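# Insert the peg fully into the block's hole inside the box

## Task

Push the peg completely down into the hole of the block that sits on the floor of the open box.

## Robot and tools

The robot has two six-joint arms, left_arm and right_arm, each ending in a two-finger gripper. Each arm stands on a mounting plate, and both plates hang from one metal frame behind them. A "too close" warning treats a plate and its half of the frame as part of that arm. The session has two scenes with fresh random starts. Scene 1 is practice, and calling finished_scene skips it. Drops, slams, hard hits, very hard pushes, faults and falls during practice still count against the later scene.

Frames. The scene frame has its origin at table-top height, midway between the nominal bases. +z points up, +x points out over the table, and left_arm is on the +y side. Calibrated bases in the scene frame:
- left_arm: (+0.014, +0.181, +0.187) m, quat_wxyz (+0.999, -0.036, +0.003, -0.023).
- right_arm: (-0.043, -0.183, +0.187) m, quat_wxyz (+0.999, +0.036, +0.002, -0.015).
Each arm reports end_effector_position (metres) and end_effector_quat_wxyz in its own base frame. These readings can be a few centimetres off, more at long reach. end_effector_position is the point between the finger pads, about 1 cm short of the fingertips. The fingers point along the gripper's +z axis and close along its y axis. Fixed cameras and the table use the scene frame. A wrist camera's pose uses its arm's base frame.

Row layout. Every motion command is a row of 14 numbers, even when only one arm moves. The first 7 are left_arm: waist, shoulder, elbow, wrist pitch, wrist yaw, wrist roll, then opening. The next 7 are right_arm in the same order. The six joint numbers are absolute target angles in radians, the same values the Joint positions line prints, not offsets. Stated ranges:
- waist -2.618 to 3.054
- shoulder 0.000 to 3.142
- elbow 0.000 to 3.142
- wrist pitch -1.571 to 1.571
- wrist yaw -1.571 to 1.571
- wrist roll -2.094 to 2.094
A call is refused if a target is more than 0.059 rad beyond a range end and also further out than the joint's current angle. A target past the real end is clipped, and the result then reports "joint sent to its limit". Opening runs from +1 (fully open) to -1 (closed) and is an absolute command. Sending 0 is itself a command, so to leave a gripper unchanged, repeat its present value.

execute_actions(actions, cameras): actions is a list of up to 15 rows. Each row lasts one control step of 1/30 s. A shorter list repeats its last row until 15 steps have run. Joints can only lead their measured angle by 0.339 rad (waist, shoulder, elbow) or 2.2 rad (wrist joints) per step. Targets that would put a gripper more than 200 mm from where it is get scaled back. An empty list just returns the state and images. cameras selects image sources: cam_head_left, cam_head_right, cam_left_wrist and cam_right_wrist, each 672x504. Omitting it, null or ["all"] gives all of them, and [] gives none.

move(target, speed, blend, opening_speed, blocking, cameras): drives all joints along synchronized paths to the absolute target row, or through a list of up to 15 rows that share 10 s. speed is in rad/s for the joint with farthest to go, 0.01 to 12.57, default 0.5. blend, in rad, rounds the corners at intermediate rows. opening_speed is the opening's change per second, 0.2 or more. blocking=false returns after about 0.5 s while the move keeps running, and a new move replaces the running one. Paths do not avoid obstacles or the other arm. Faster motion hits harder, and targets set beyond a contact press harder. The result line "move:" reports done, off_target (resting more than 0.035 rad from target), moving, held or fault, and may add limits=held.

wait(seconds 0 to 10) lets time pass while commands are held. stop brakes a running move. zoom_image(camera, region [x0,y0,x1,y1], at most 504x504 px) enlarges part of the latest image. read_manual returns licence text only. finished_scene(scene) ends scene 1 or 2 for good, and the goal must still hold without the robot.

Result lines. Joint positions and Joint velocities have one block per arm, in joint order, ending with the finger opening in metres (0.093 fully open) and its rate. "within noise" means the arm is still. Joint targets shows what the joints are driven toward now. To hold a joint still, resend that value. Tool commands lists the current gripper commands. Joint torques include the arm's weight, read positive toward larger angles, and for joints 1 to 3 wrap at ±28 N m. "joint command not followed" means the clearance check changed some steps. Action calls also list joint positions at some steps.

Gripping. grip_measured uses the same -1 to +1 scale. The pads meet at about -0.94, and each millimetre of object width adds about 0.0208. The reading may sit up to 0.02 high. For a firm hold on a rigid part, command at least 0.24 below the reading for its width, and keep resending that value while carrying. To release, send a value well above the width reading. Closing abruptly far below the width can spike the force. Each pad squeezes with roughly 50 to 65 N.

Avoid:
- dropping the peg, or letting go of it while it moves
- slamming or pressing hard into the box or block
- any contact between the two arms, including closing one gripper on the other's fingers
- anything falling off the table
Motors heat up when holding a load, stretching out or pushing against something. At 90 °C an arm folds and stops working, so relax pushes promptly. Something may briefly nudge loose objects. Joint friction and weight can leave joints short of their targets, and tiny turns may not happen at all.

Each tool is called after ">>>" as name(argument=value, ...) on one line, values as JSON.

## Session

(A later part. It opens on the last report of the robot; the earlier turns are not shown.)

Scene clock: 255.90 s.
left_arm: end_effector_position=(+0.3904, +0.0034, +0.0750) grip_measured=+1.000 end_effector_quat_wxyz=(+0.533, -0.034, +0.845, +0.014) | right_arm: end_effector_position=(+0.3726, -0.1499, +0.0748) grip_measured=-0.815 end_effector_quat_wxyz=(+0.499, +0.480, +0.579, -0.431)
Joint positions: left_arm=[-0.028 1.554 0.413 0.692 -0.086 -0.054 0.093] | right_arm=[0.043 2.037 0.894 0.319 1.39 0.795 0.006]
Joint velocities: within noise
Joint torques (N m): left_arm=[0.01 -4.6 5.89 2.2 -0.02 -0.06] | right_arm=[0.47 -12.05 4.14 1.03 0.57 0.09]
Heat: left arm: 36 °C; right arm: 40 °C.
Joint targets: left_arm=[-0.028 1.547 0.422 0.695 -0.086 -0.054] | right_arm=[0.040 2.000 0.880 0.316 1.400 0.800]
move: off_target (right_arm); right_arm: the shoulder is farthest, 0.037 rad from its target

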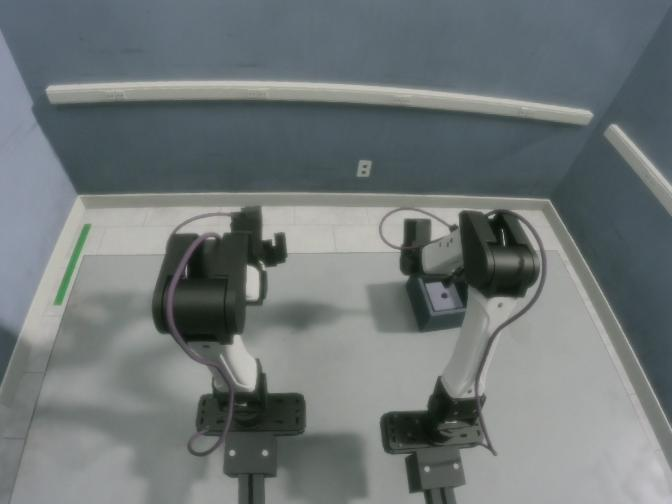

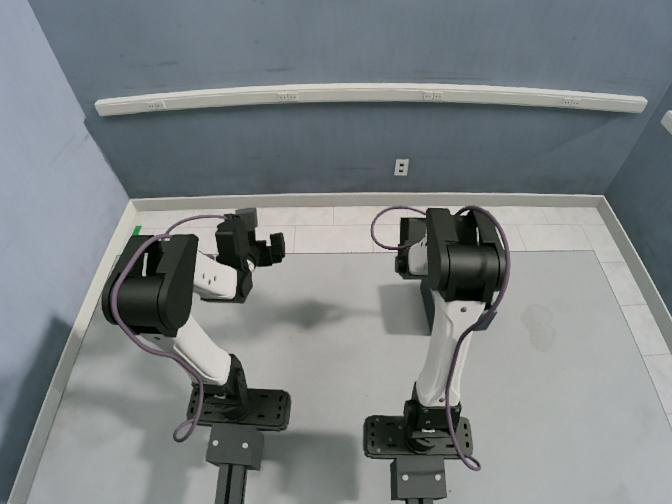

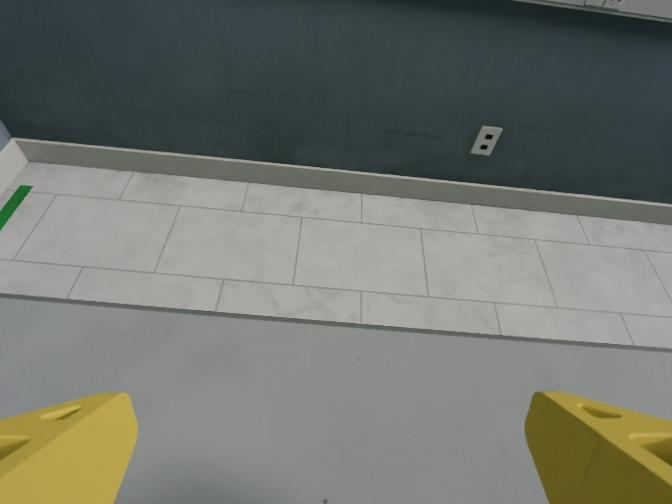

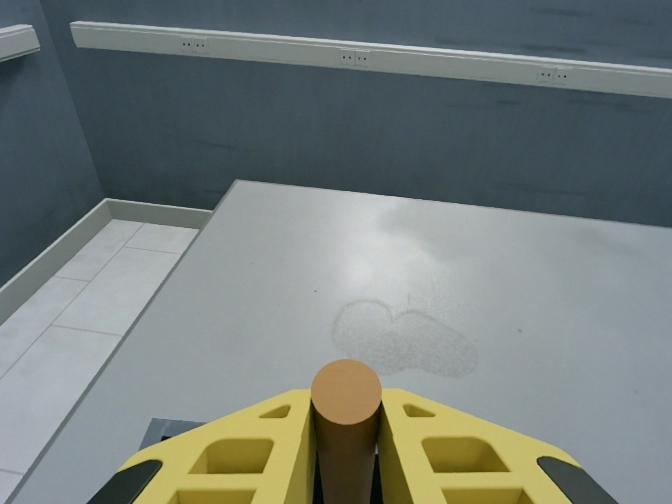

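>>> move(target=[-0.028,1.547,0.422,0.695,-0.086,-0.054,1,0.067,2.02,0.985,0.193,1.325,0.843,-0.95], speed=0.4, cameras=["cam_head_left","cam_right_wrist"])

>>> zoom_image(camera="cam_head_left", region=[360, 220, 520, 380])

Scene clock: 268.33 s.
left_arm: end_effector_position=(+0.3904, +0.0034, +0.0750) grip_measured=+1.000 end_effector_quat_wxyz=(+0.533, -0.034, +0.845, +0.014) | right_arm: end_effector_position=(+0.3890, -0.1402, +0.0735) grip_measured=-0.815 end_effector_quat_wxyz=(+0.489, +0.470, +0.610, -0.411)
Joint positions: left_arm=[-0.028 1.554 0.413 0.692 -0.086 -0.054 0.093] | right_arm=[0.061 2.037 0.958 0.196 1.33 0.826 0.006]
Joint velocities: within noise
Joint torques (N m): left_arm=[-0.02 -4.59 5.9 2.2 -0.01 -0.04] | right_arm=[1.39 -10.45 8.53 1.02 0.44 0.25]
Heat: left arm: 37 °C; right arm: 39 °C.
Joint targets: left_arm=[-0.028 1.547 0.422 0.695 -0.086 -0.054] | right_arm=[0.067 2.020 0.985 0.193 1.325 0.843]
move: done
Images, in order (width x height): cam_head_left 672x504, cam_right_wrist 672x504.

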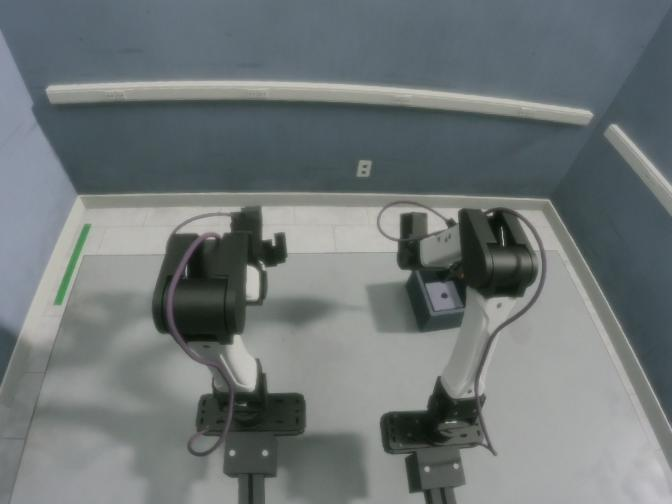

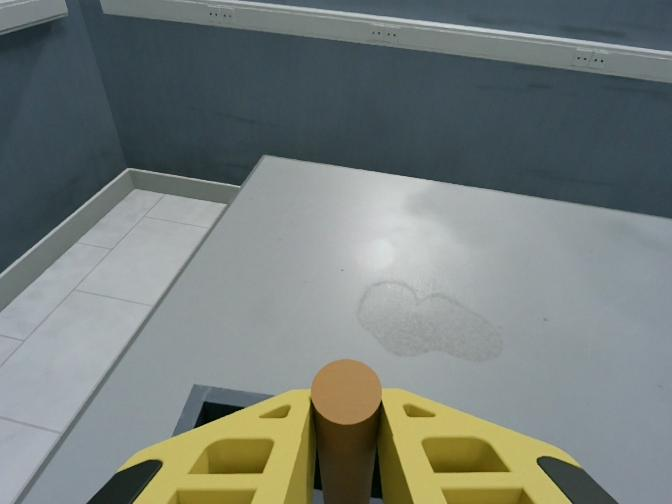

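Scaled by 3.150.

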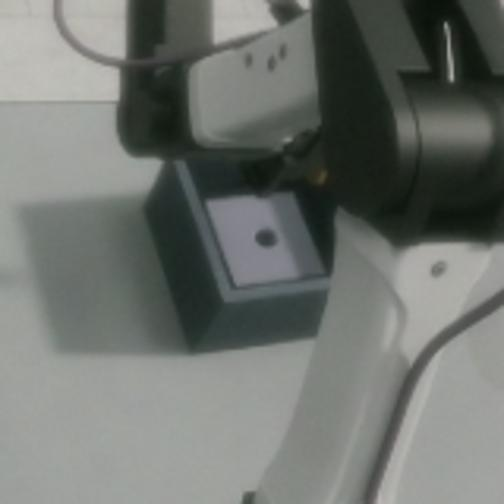

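>>> move(target=[[-0.028,1.547,0.422,0.695,-0.086,-0.054,1,0.049,2.25,0.98,0.4,1.313,0.843,-0.95],[-0.028,1.547,0.422,0.695,-0.086,-0.054,1,0.042,2.481,1.01,0.606,1.306,0.843,-0.95]], speed=0.4, blend=0.05, cameras=["cam_head_left","cam_head_right","cam_right_wrist"])

>>> zoom_image(camera="cam_head_left", region=[400, 240, 500, 340])

>>> zoom_image(camera="cam_head_right", region=[400, 240, 500, 340])

Scene clock: 283.43 s.
left_arm: end_effector_position=(+0.3904, +0.0034, +0.0750) grip_measured=+1.000 end_effector_quat_wxyz=(+0.533, -0.034, +0.845, +0.014) | right_arm: end_effector_position=(+0.3899, -0.1446, -0.0407) grip_measured=-0.815 end_effector_quat_wxyz=(+0.493, +0.477, +0.597, -0.417)
Joint positions: left_arm=[-0.028 1.554 0.413 0.692 -0.086 -0.054 0.093] | right_arm=[0.051 2.455 0.993 0.595 1.35 0.828 0.006]
Joint velocities: within noise
Joint torques (N m): left_arm=[-0.05 -4.6 5.89 2.2 -0.01 -0.04] | right_arm=[-0.02 -7.72 5.45 1.15 0.07 0.25]
Heat: left arm: 37 °C; right arm: 39 °C.
Joint targets: left_arm=[-0.028 1.547 0.422 0.695 -0.086 -0.054] | right_arm=[0.042 2.481 1.010 0.606 1.306 0.843]
move: off_target (right_arm); right_arm: the wrist yaw is farthest, 0.044 rad from its target
Images, in order (width x height): cam_head_left 672x504, cam_head_right 672x504, cam_right_wrist 672x504.

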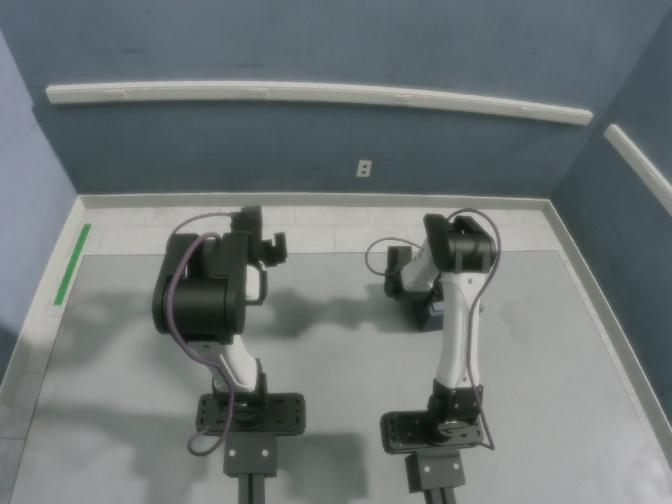

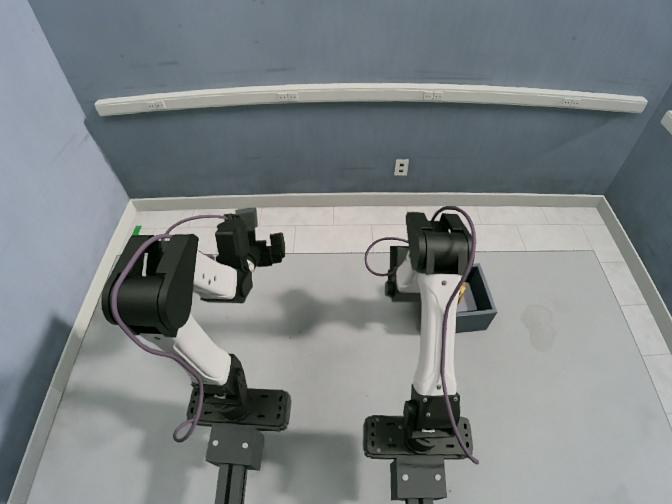

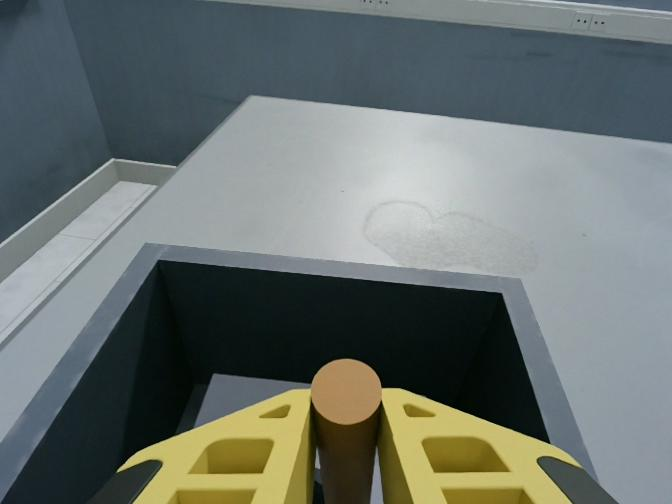

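Scaled by 5.040.

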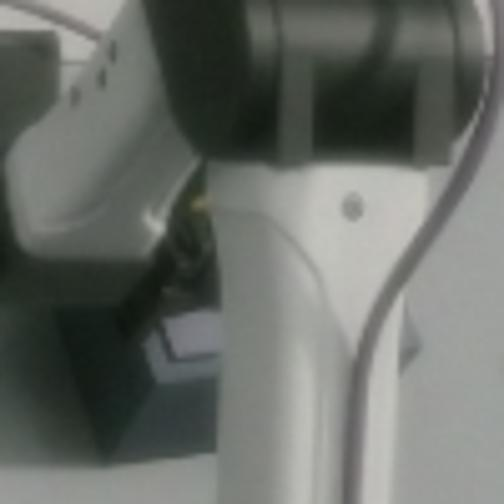

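Scaled by 5.040.

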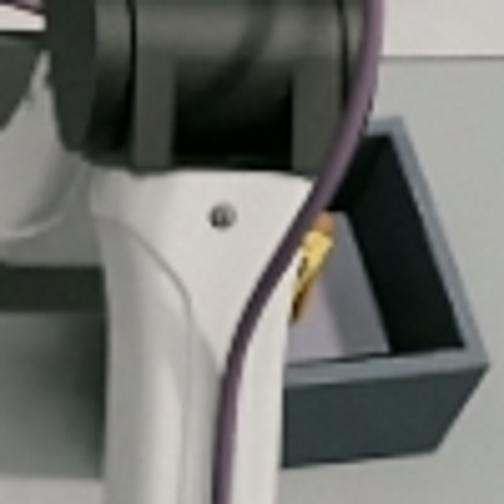

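>>> zoom_image(camera="cam_right_wrist", region=[260, 350, 430, 504])

Scaled by 2.965.

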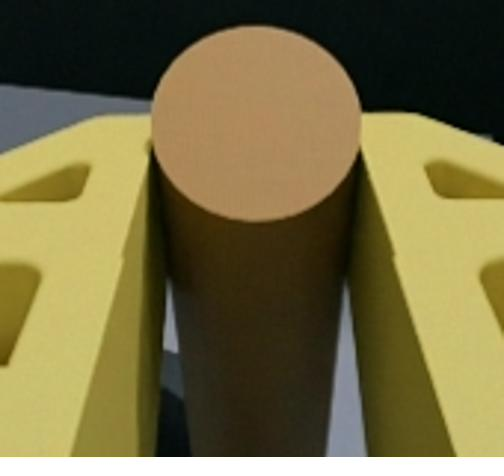

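>>> move(target=[-0.028,1.547,0.422,0.695,-0.086,-0.054,1,0.042,2.371,1.05,0.483,1.295,0.836,-0.95], speed=0.3, cameras=["cam_right_wrist"])

>>> zoom_image(camera="cam_right_wrist", region=[260, 350, 430, 504])

Scene clock: 322.77 s.
left_arm: end_effector_position=(+0.3904, +0.0034, +0.0750) grip_measured=+1.000 end_effector_quat_wxyz=(+0.533, -0.034, +0.845, +0.014) | right_arm: end_effector_position=(+0.4026, -0.1428, -0.0348) grip_measured=-0.815 end_effector_quat_wxyz=(+0.479, +0.469, +0.620, -0.407)
Joint positions: left_arm=[-0.028 1.554 0.413 0.692 -0.086 -0.054 0.093] | right_arm=[0.049 2.417 1.029 0.486 1.3 0.828 0.006]
Joint velocities: within noise
Joint torques (N m): left_arm=[0.02 -4.62 5.93 2.2 0 -0.06] | right_arm=[0.28 -14.24 6.26 1.03 0.48 0.17]
Heat: left arm: 37 °C; right arm: 40 °C.
Joint targets: left_arm=[-0.028 1.547 0.422 0.695 -0.086 -0.054] | right_arm=[0.042 2.371 1.050 0.483 1.295 0.836]
move: off_target (right_arm); right_arm: the shoulder is farthest, 0.046 rad from its target
Images, in order (width x height): cam_right_wrist 672x504.

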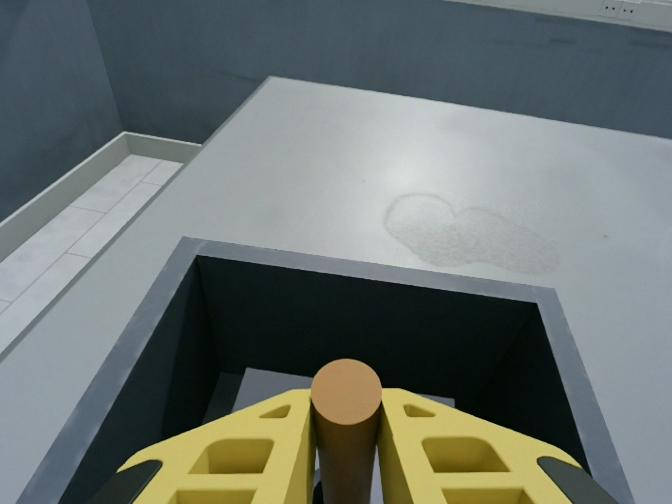

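Scaled by 2.965.

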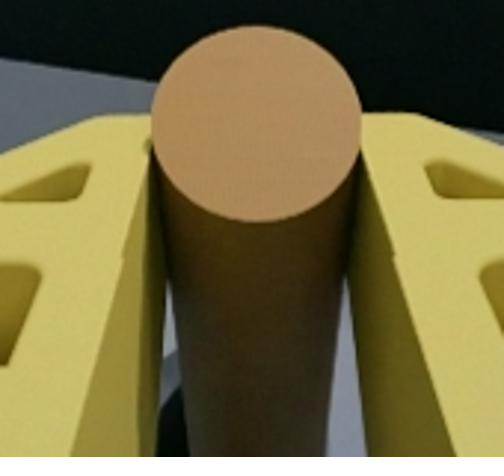

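>>> move(target=[-0.028,1.547,0.422,0.695,-0.086,-0.054,1,0.020,2.466,1.056,0.6,1.31,0.791,-0.95], speed=0.3, cameras=["cam_right_wrist"])

>>> zoom_image(camera="cam_right_wrist", region=[260, 350, 430, 504])

Scene clock: 366.90 s.
left_arm: end_effector_position=(+0.3904, +0.0034, +0.0750) grip_measured=+1.000 end_effector_quat_wxyz=(+0.533, -0.034, +0.845, +0.014) | right_arm: end_effector_position=(+0.4041, -0.1515, -0.0400) grip_measured=-0.815 end_effector_quat_wxyz=(+0.487, +0.480, +0.607, -0.404)
Joint positions: left_arm=[-0.028 1.554 0.413 0.692 -0.086 -0.054 0.093] | right_arm=[0.027 2.452 1.035 0.578 1.301 0.798 0.006]
Joint velocities: within noise
Joint torques (N m): left_arm=[-0.02 -4.6 5.89 2.2 0 -0.04] | right_arm=[0.27 -9.16 6.12 1.31 0.58 0.01]
Heat: left arm: 37 °C; right arm: 51 °C.
Joint targets: left_arm=[-0.028 1.547 0.422 0.695 -0.086 -0.054] | right_arm=[0.020 2.466 1.056 0.600 1.310 0.791]
move: done
Images, in order (width x height): cam_right_wrist 672x504.

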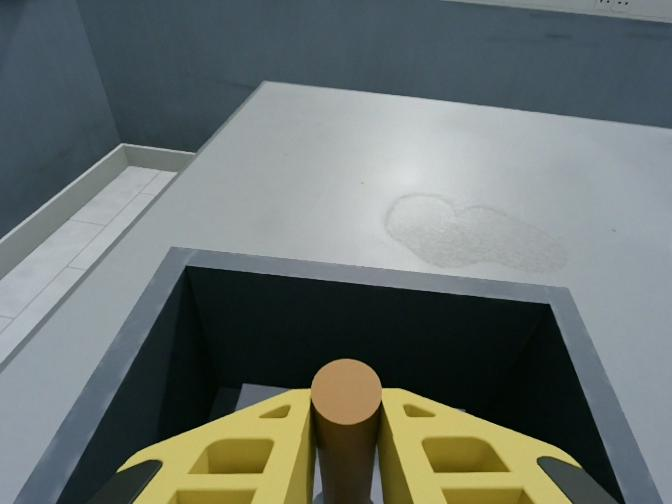

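Scaled by 2.965.

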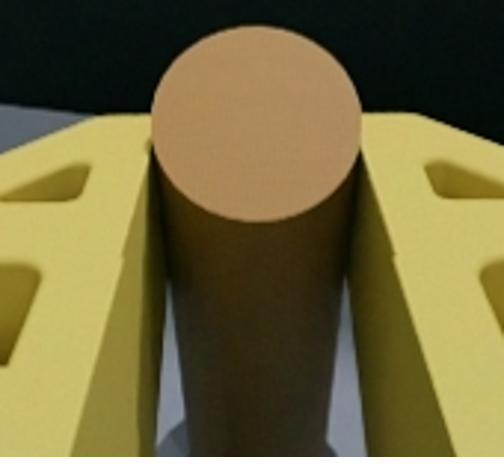

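>>> move(target=[-0.028,1.547,0.422,0.695,-0.086,-0.054,1,0.017,2.52,1.066,0.663,1.306,0.775,-0.95], speed=0.15, cameras=["cam_head_right","cam_right_wrist"])

>>> zoom_image(camera="cam_right_wrist", region=[260, 350, 430, 504])

Scene clock: 382.30 s.
left_arm: end_effector_position=(+0.3904, +0.0034, +0.0750) grip_measured=+1.000 end_effector_quat_wxyz=(+0.533, -0.034, +0.845, +0.014) | right_arm: end_effector_position=(+0.4034, -0.1530, -0.0428) grip_measured=-0.815 end_effector_quat_wxyz=(+0.497, +0.483, +0.591, -0.413)
Joint positions: left_arm=[-0.028 1.554 0.413 0.692 -0.086 -0.054 0.093] | right_arm=[0.027 2.491 1.046 0.648 1.339 0.775 0.006]
Joint velocities: within noise
Joint torques (N m): left_arm=[-0.06 -4.6 5.9 2.19 -0.01 -0.06] | right_arm=[-0.02 -7.9 5.94 1.27 0.15 0.07]
Heat: left arm: 37 °C; right arm: 46 °C.
Joint targets: left_arm=[-0.028 1.547 0.422 0.695 -0.086 -0.054] | right_arm=[0.017 2.520 1.066 0.663 1.306 0.775]
move: done
Images, in order (width x height): cam_head_right 672x504, cam_right_wrist 672x504.

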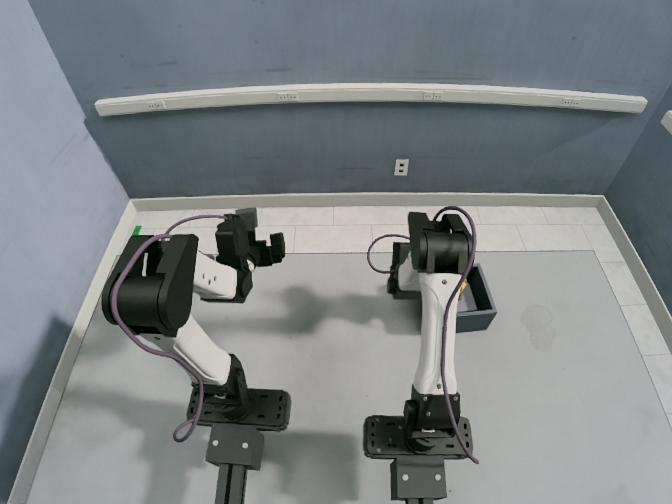

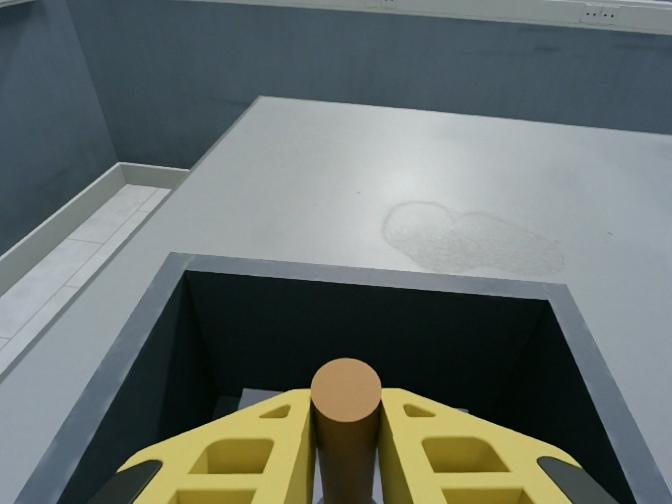

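Scaled by 2.965.

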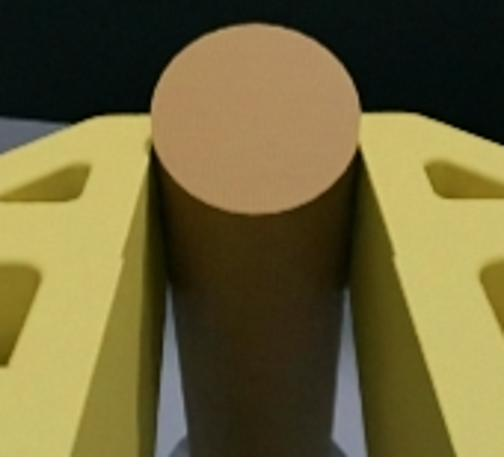

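>>> move(target=[[-0.028,1.547,0.422,0.695,-0.086,-0.054,1,0.048,2.43,1.056,0.585,1.3,0.791,-0.95],[-0.028,1.547,0.422,0.695,-0.086,-0.054,1,0.043,2.466,1.058,0.6,1.302,0.791,-0.95]], speed=0.2, cameras=["cam_right_wrist"])

>>> zoom_image(camera="cam_right_wrist", region=[260, 350, 430, 504])

Scene clock: 401.60 s.
left_arm: end_effector_position=(+0.3904, +0.0034, +0.0750) grip_measured=+1.000 end_effector_quat_wxyz=(+0.533, -0.034, +0.845, +0.014) | right_arm: end_effector_position=(+0.4048, -0.1471, -0.0490) grip_measured=-0.815 end_effector_quat_wxyz=(+0.484, +0.469, +0.615, -0.411)
Joint positions: left_arm=[-0.028 1.554 0.413 0.692 -0.086 -0.054 0.093] | right_arm=[0.039 2.487 1.046 0.598 1.308 0.774 0.006]
Joint velocities: within noise
Joint torques (N m): left_arm=[-0.01 -4.6 5.9 2.2 -0.01 -0.06] | right_arm=[1.36 -12.22 5.19 1.12 0.42 0.24]
Heat: left arm: 37 °C; right arm: 43 °C.
Joint targets: left_arm=[-0.028 1.547 0.422 0.695 -0.086 -0.054] | right_arm=[0.043 2.466 1.058 0.600 1.302 0.791]
move: done
Images, in order (width x height): cam_right_wrist 672x504.

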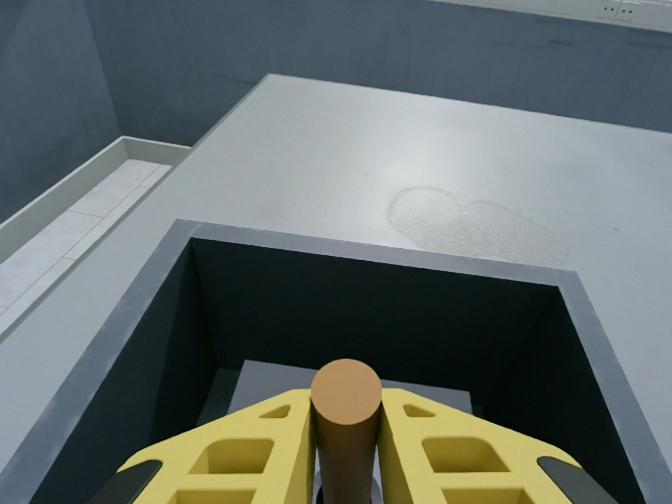

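Scaled by 2.965.

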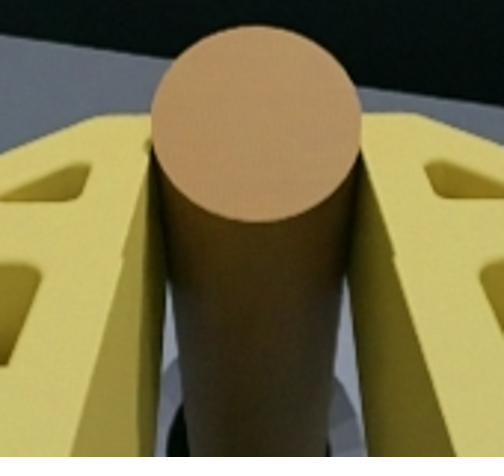

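>>> move(target=[-0.028,1.547,0.422,0.695,-0.086,-0.054,1,0.026,2.588,1.083,0.714,1.302,0.746,-0.95], speed=0.15, cameras=["cam_right_wrist"])

>>> zoom_image(camera="cam_right_wrist", region=[260, 350, 430, 504])

Scene clock: 411.40 s.
left_arm: end_effector_position=(+0.3904, +0.0034, +0.0750) grip_measured=+1.000 end_effector_quat_wxyz=(+0.533, -0.034, +0.845, +0.014) | right_arm: end_effector_position=(+0.4045, -0.1496, -0.0508) grip_measured=-0.815 end_effector_quat_wxyz=(+0.499, +0.475, +0.588, -0.425)
Joint positions: left_arm=[-0.028 1.554 0.413 0.692 -0.086 -0.054 0.093] | right_arm=[0.038 2.542 1.065 0.709 1.367 0.731 0.006]
Joint velocities: within noise
Joint torques (N m): left_arm=[-0.01 -4.62 5.93 2.21 -0.02 -0.06] | right_arm=[-0.2 -6.32 5.45 1.21 -0.14 0.23]
Heat: left arm: 38 °C; right arm: 43 °C.
Joint targets: left_arm=[-0.028 1.547 0.422 0.695 -0.086 -0.054] | right_arm=[0.026 2.588 1.083 0.714 1.302 0.746]
move: off_target (right_arm); right_arm: the wrist yaw is farthest, 0.065 rad from its target
Images, in order (width x height): cam_right_wrist 672x504.

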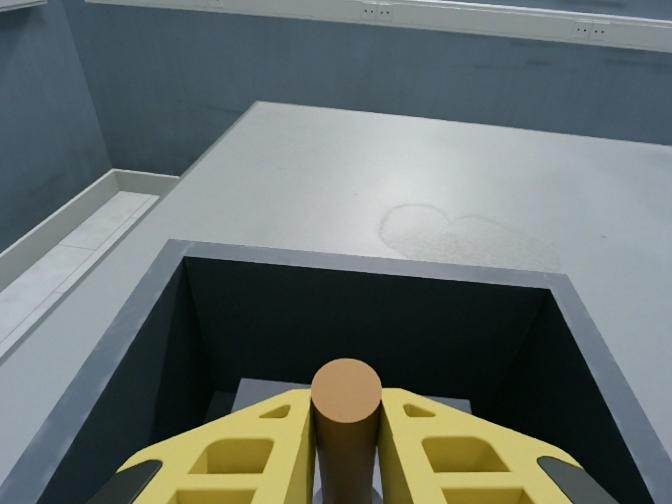

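Scaled by 2.965.

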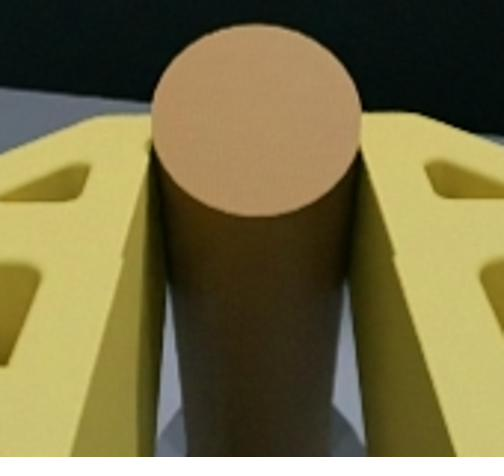

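>>> move(target=[[-0.028,1.547,0.422,0.695,-0.086,-0.054,1,0.045,2.41,1.05,0.56,1.30,0.80,-0.95],[-0.028,1.547,0.422,0.695,-0.086,-0.054,1,0.052,2.466,1.056,0.6,1.31,0.791,-0.95]], speed=0.2, cameras=["cam_right_wrist"])

>>> zoom_image(camera="cam_right_wrist", region=[260, 350, 430, 504])

Scene clock: 427.07 s.
left_arm: end_effector_position=(+0.3904, +0.0034, +0.0750) grip_measured=+1.000 end_effector_quat_wxyz=(+0.533, -0.034, +0.845, +0.014) | right_arm: end_effector_position=(+0.4104, -0.1459, -0.0391) grip_measured=-0.815 end_effector_quat_wxyz=(+0.489, +0.471, +0.610, -0.409)
Joint positions: left_arm=[-0.028 1.554 0.413 0.692 -0.086 -0.054 0.093] | right_arm=[0.042 2.464 1.059 0.572 1.313 0.777 0.006]
Joint velocities: within noise
Joint torques (N m): left_arm=[-0.03 -4.57 5.87 2.18 0 -0.06] | right_arm=[1.8 -10.25 3.7 1.4 0.45 0.22]
Heat: left arm: 38 °C; right arm: 41 °C.
Joint targets: left_arm=[-0.028 1.547 0.422 0.695 -0.086 -0.054] | right_arm=[0.052 2.466 1.056 0.600 1.310 0.791]
move: done
Images, in order (width x height): cam_right_wrist 672x504.

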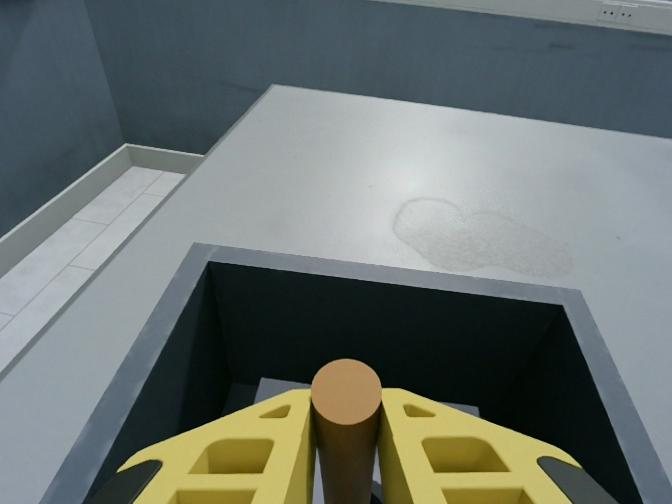

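Scaled by 2.965.

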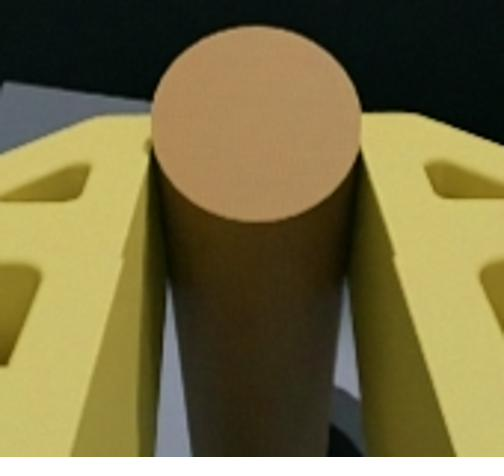

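>>> move(target=[-0.028,1.547,0.422,0.695,-0.086,-0.054,1,0.054,2.466,1.028,0.622,1.312,0.796,-0.95], speed=0.2, cameras=["cam_right_wrist"])

>>> zoom_image(camera="cam_right_wrist", region=[260, 350, 430, 504])

Scene clock: 434.23 s.
left_arm: end_effector_position=(+0.3904, +0.0034, +0.0750) grip_measured=+1.000 end_effector_quat_wxyz=(+0.533, -0.034, +0.845, +0.014) | right_arm: end_effector_position=(+0.4067, -0.1444, -0.0405) grip_measured=-0.815 end_effector_quat_wxyz=(+0.492, +0.472, +0.609, -0.405)
Joint positions: left_arm=[-0.028 1.554 0.413 0.692 -0.086 -0.054 0.093] | right_arm=[0.046 2.464 1.038 0.6 1.314 0.779 0.006]
Joint velocities: within noise
Joint torques (N m): left_arm=[-0.03 -4.56 5.86 2.2 -0.01 -0.05] | right_arm=[1.47 -10.15 3.07 1.34 0.47 0.24]
Heat: left arm: 38 °C; right arm: 41 °C.
Joint targets: left_arm=[-0.028 1.547 0.422 0.695 -0.086 -0.054] | right_arm=[0.054 2.466 1.028 0.622 1.312 0.796]
move: done
Images, in order (width x height): cam_right_wrist 672x504.

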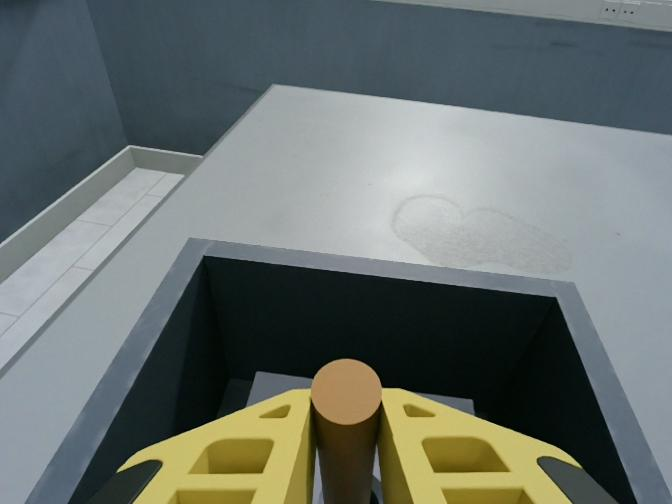

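Scaled by 2.965.

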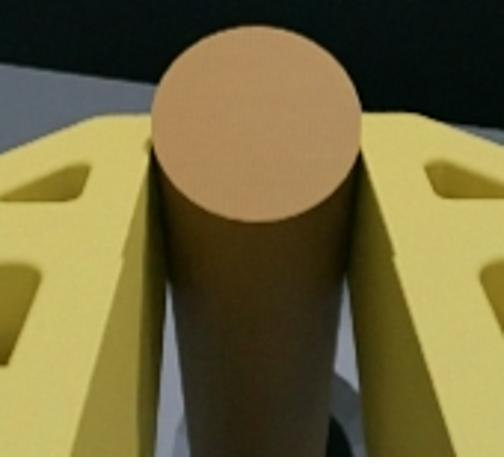

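>>> move(target=[[-0.028,1.547,0.422,0.695,-0.086,-0.054,1,0.024,2.468,1.022,0.632,1.310,0.782,-0.95],[-0.028,1.547,0.422,0.695,-0.086,-0.054,1,0.026,2.574,1.068,0.746,1.312,0.748,-0.95]], speed=0.15, cameras=["cam_right_wrist"])

>>> zoom_image(camera="cam_right_wrist", region=[260, 350, 430, 504])

Scene clock: 447.30 s.
left_arm: end_effector_position=(+0.3904, +0.0034, +0.0750) grip_measured=+1.000 end_effector_quat_wxyz=(+0.533, -0.034, +0.845, +0.014) | right_arm: end_effector_position=(+0.4030, -0.1499, -0.0498) grip_measured=-0.815 end_effector_quat_wxyz=(+0.507, +0.482, +0.580, -0.417)
Joint positions: left_arm=[-0.028 1.554 0.413 0.692 -0.086 -0.054 0.093] | right_arm=[0.037 2.54 1.052 0.74 1.366 0.742 0.006]
Joint velocities: within noise
Joint torques (N m): left_arm=[0.08 -4.66 5.91 2.2 -0.01 -0.04] | right_arm=[-0.16 -7.49 5.29 1.18 -0.04 0.13]
Heat: left arm: 38 °C; right arm: 41 °C.
Joint targets: left_arm=[-0.028 1.547 0.422 0.695 -0.086 -0.054] | right_arm=[0.026 2.574 1.068 0.746 1.312 0.748]
move: off_target (right_arm); right_arm: the wrist yaw is farthest, 0.054 rad from its target
Images, in order (width x height): cam_right_wrist 672x504.

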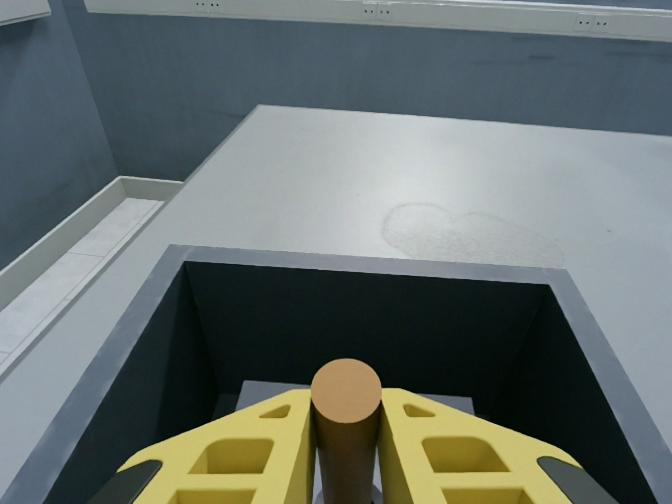

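Scaled by 2.965.

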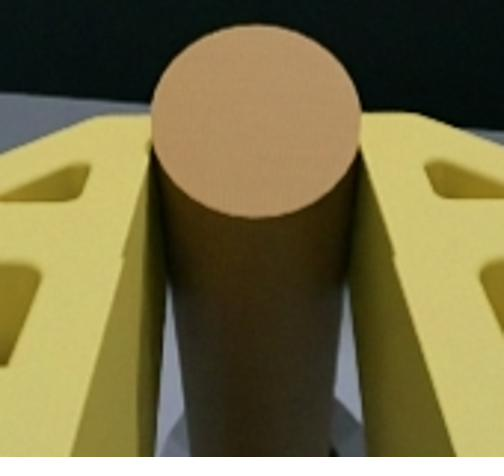

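>>> move(target=[-0.028,1.547,0.422,0.695,-0.086,-0.054,1,0.034,2.472,1.052,0.615,1.297,0.785,-0.95], speed=0.15, cameras=["cam_right_wrist"])

>>> zoom_image(camera="cam_right_wrist", region=[260, 350, 430, 504])

Scene clock: 469.47 s.
left_arm: end_effector_position=(+0.3904, +0.0034, +0.0750) grip_measured=+1.000 end_effector_quat_wxyz=(+0.533, -0.034, +0.845, +0.014) | right_arm: end_effector_position=(+0.4052, -0.1479, -0.0526) grip_measured=-0.815 end_effector_quat_wxyz=(+0.489, +0.471, +0.608, -0.411)
Joint positions: left_arm=[-0.028 1.554 0.413 0.692 -0.086 -0.054 0.093] | right_arm=[0.037 2.51 1.052 0.636 1.317 0.767 0.006]
Joint velocities: within noise
Joint torques (N m): left_arm=[-0.02 -4.56 5.91 2.2 -0.01 -0.05] | right_arm=[0.64 -13.85 3.75 0.88 0.3 0.26]
Heat: left arm: 38 °C; right arm: 42 °C.
Joint targets: left_arm=[-0.028 1.547 0.422 0.695 -0.086 -0.054] | right_arm=[0.034 2.472 1.052 0.615 1.297 0.785]
move: off_target (right_arm); right_arm: the shoulder is farthest, 0.038 rad from its target
Images, in order (width x height): cam_right_wrist 672x504.

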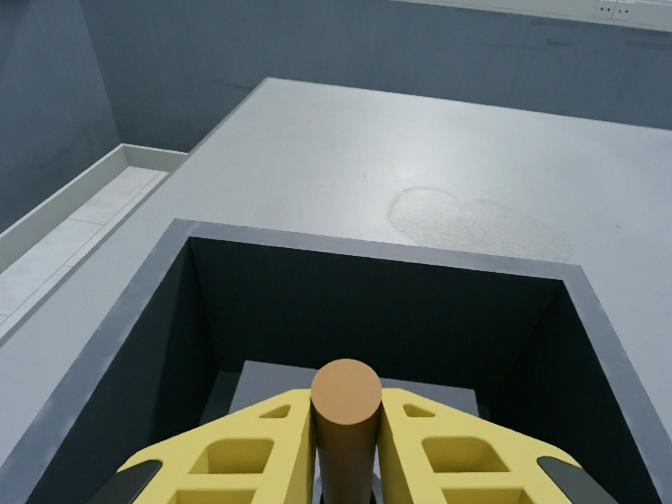

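Scaled by 2.965.

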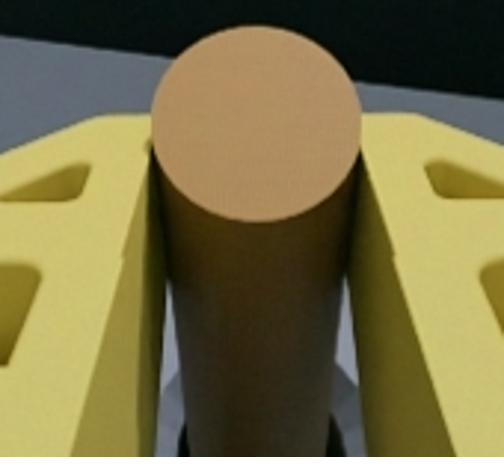

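>>> move(target=[-0.028,1.547,0.422,0.695,-0.086,-0.054,1,0.034,2.472,1.052,0.615,1.297,0.785,-0.5], opening_speed=0.3, cameras=["cam_right_wrist"])

>>> zoom_image(camera="cam_right_wrist", region=[260, 350, 430, 504])

Scene clock: 478.03 s.
left_arm: end_effector_position=(+0.3904, +0.0034, +0.0750) grip_measured=+1.000 end_effector_quat_wxyz=(+0.533, -0.034, +0.845, +0.014) | right_arm: end_effector_position=(+0.4053, -0.1479, -0.0529) grip_measured=-0.502 end_effector_quat_wxyz=(+0.489, +0.472, +0.608, -0.410)
Joint positions: left_arm=[-0.028 1.554 0.413 0.692 -0.086 -0.054 0.093] | right_arm=[0.037 2.51 1.052 0.635 1.316 0.77 0.021]
Joint velocities: within noise
Joint torques (N m): left_arm=[-0.05 -4.63 5.91 2.21 0 -0.06] | right_arm=[0.68 -13.89 3.74 0.93 0.31 0.24]
Heat: left arm: 38 °C; right arm: 45 °C.
Joint targets: left_arm=[-0.028 1.547 0.422 0.695 -0.086 -0.054] | right_arm=[0.034 2.472 1.052 0.615 1.297 0.785]
move: off_target (right_arm); right_arm: the shoulder is farthest, 0.038 rad from its target
Images, in order (width x height): cam_right_wrist 672x504.

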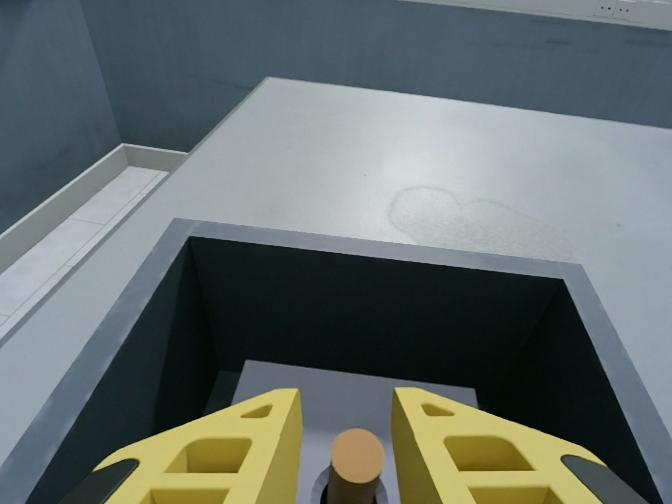

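Scaled by 2.965.

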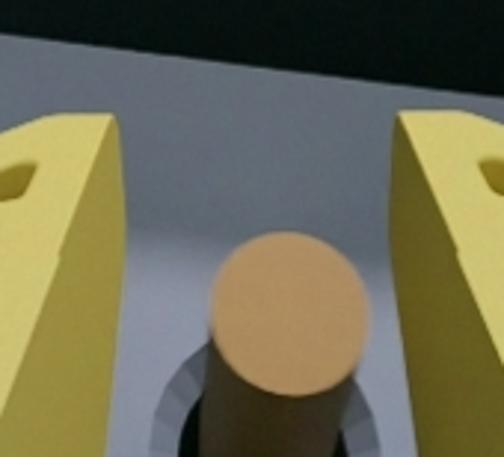

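>>> move(target=[[-0.028,1.547,0.422,0.695,-0.086,-0.054,1,0.034,2.472,1.052,0.615,1.297,0.785,0.2],[-0.028,1.547,0.422,0.695,-0.086,-0.054,1,0.04,2.1,1.0,0.28,1.3,0.785,0.2],[-0.028,1.547,0.422,0.695,-0.086,-0.054,1,-0.35,2.273,1.995,-1.28,-0.072,0,0.2]], speed=[0.4,0.4,0.8], opening_speed=1)

>>> zoom_image(camera="cam_head_left", region=[400, 240, 500, 340])

>>> zoom_image(camera="cam_right_wrist", region=[300, 80, 500, 280])

Scene clock: 490.03 s.
left_arm: end_effector_position=(+0.3904, +0.0034, +0.0750) grip_measured=+1.000 end_effector_quat_wxyz=(+0.533, -0.034, +0.845, +0.014) | right_arm: end_effector_position=(+0.4174, -0.1397, +0.0623) grip_measured=+0.198 end_effector_quat_wxyz=(+0.008, +0.178, +0.983, +0.030)
Joint positions: left_arm=[-0.028 1.554 0.413 0.692 -0.086 -0.054 0.093] | right_arm=[-0.347 2.256 1.962 -1.272 -0.062 0.012 0.055]
Joint velocities: within noise
Joint torques (N m): left_arm=[-0.05 -4.6 5.87 2.2 -0.01 -0.04] | right_arm=[0.75 -10.45 10.33 0.04 -0.13 -0.1]
Heat: left arm: 38 °C; right arm: 47 °C.
Joint targets: left_arm=[-0.028 1.547 0.422 0.695 -0.086 -0.054] | right_arm=[-0.350 2.273 1.995 -1.280 -0.072 0.000]
move: done

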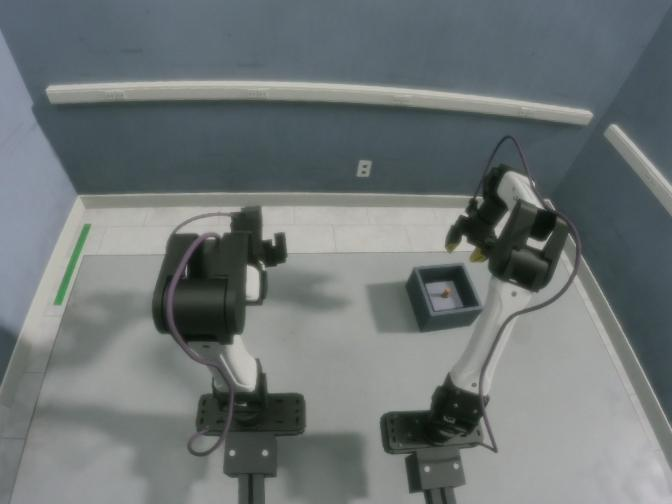

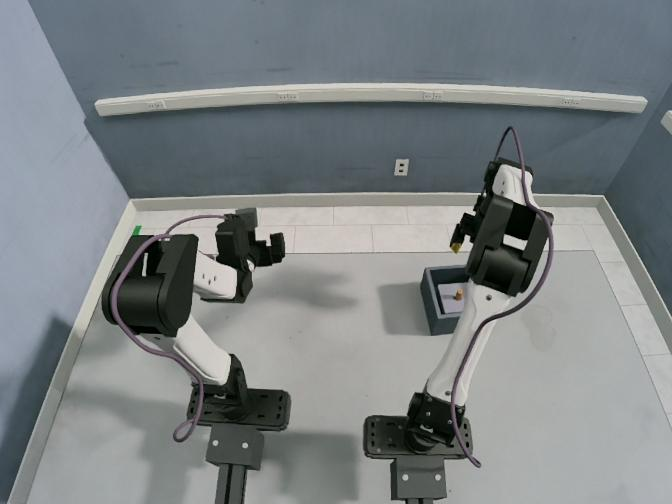

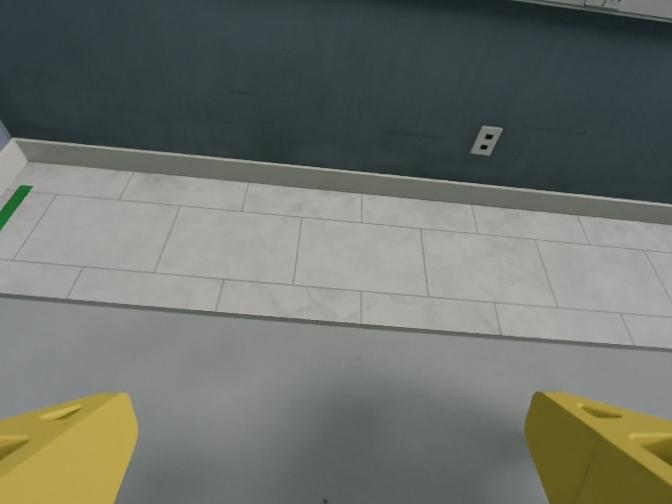

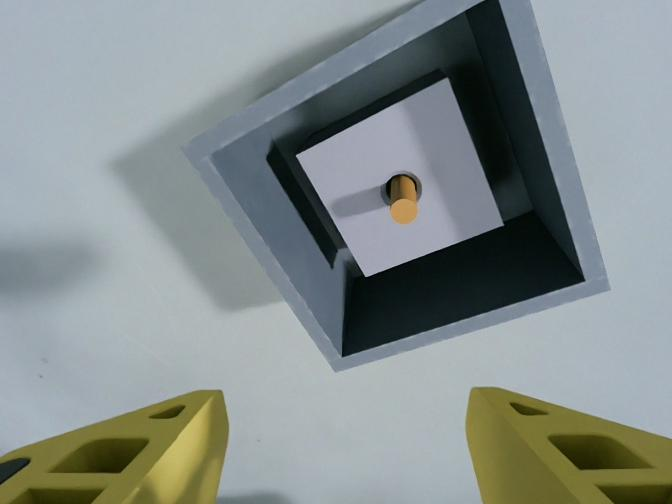

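Scaled by 5.040.

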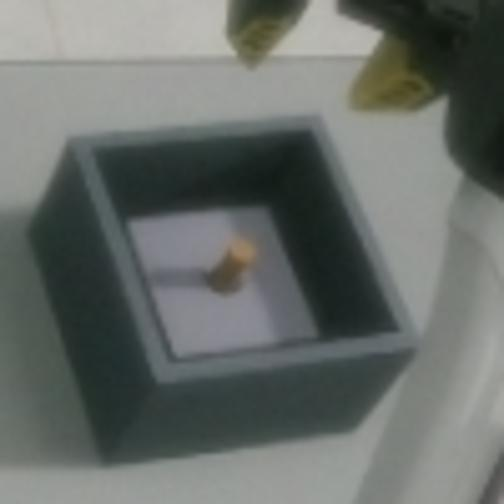

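Scaled by 2.520.

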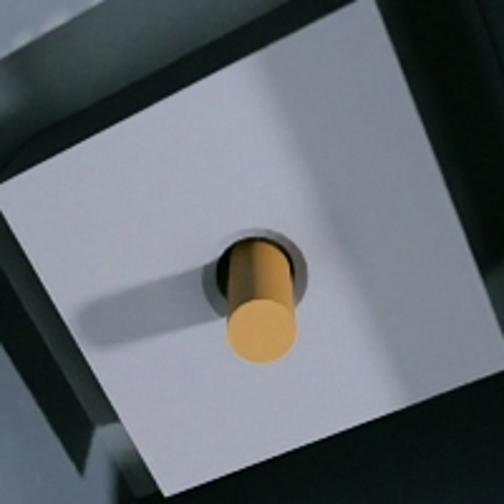

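>>> finished_scene(scene=1)

The scene is finished: the task was done.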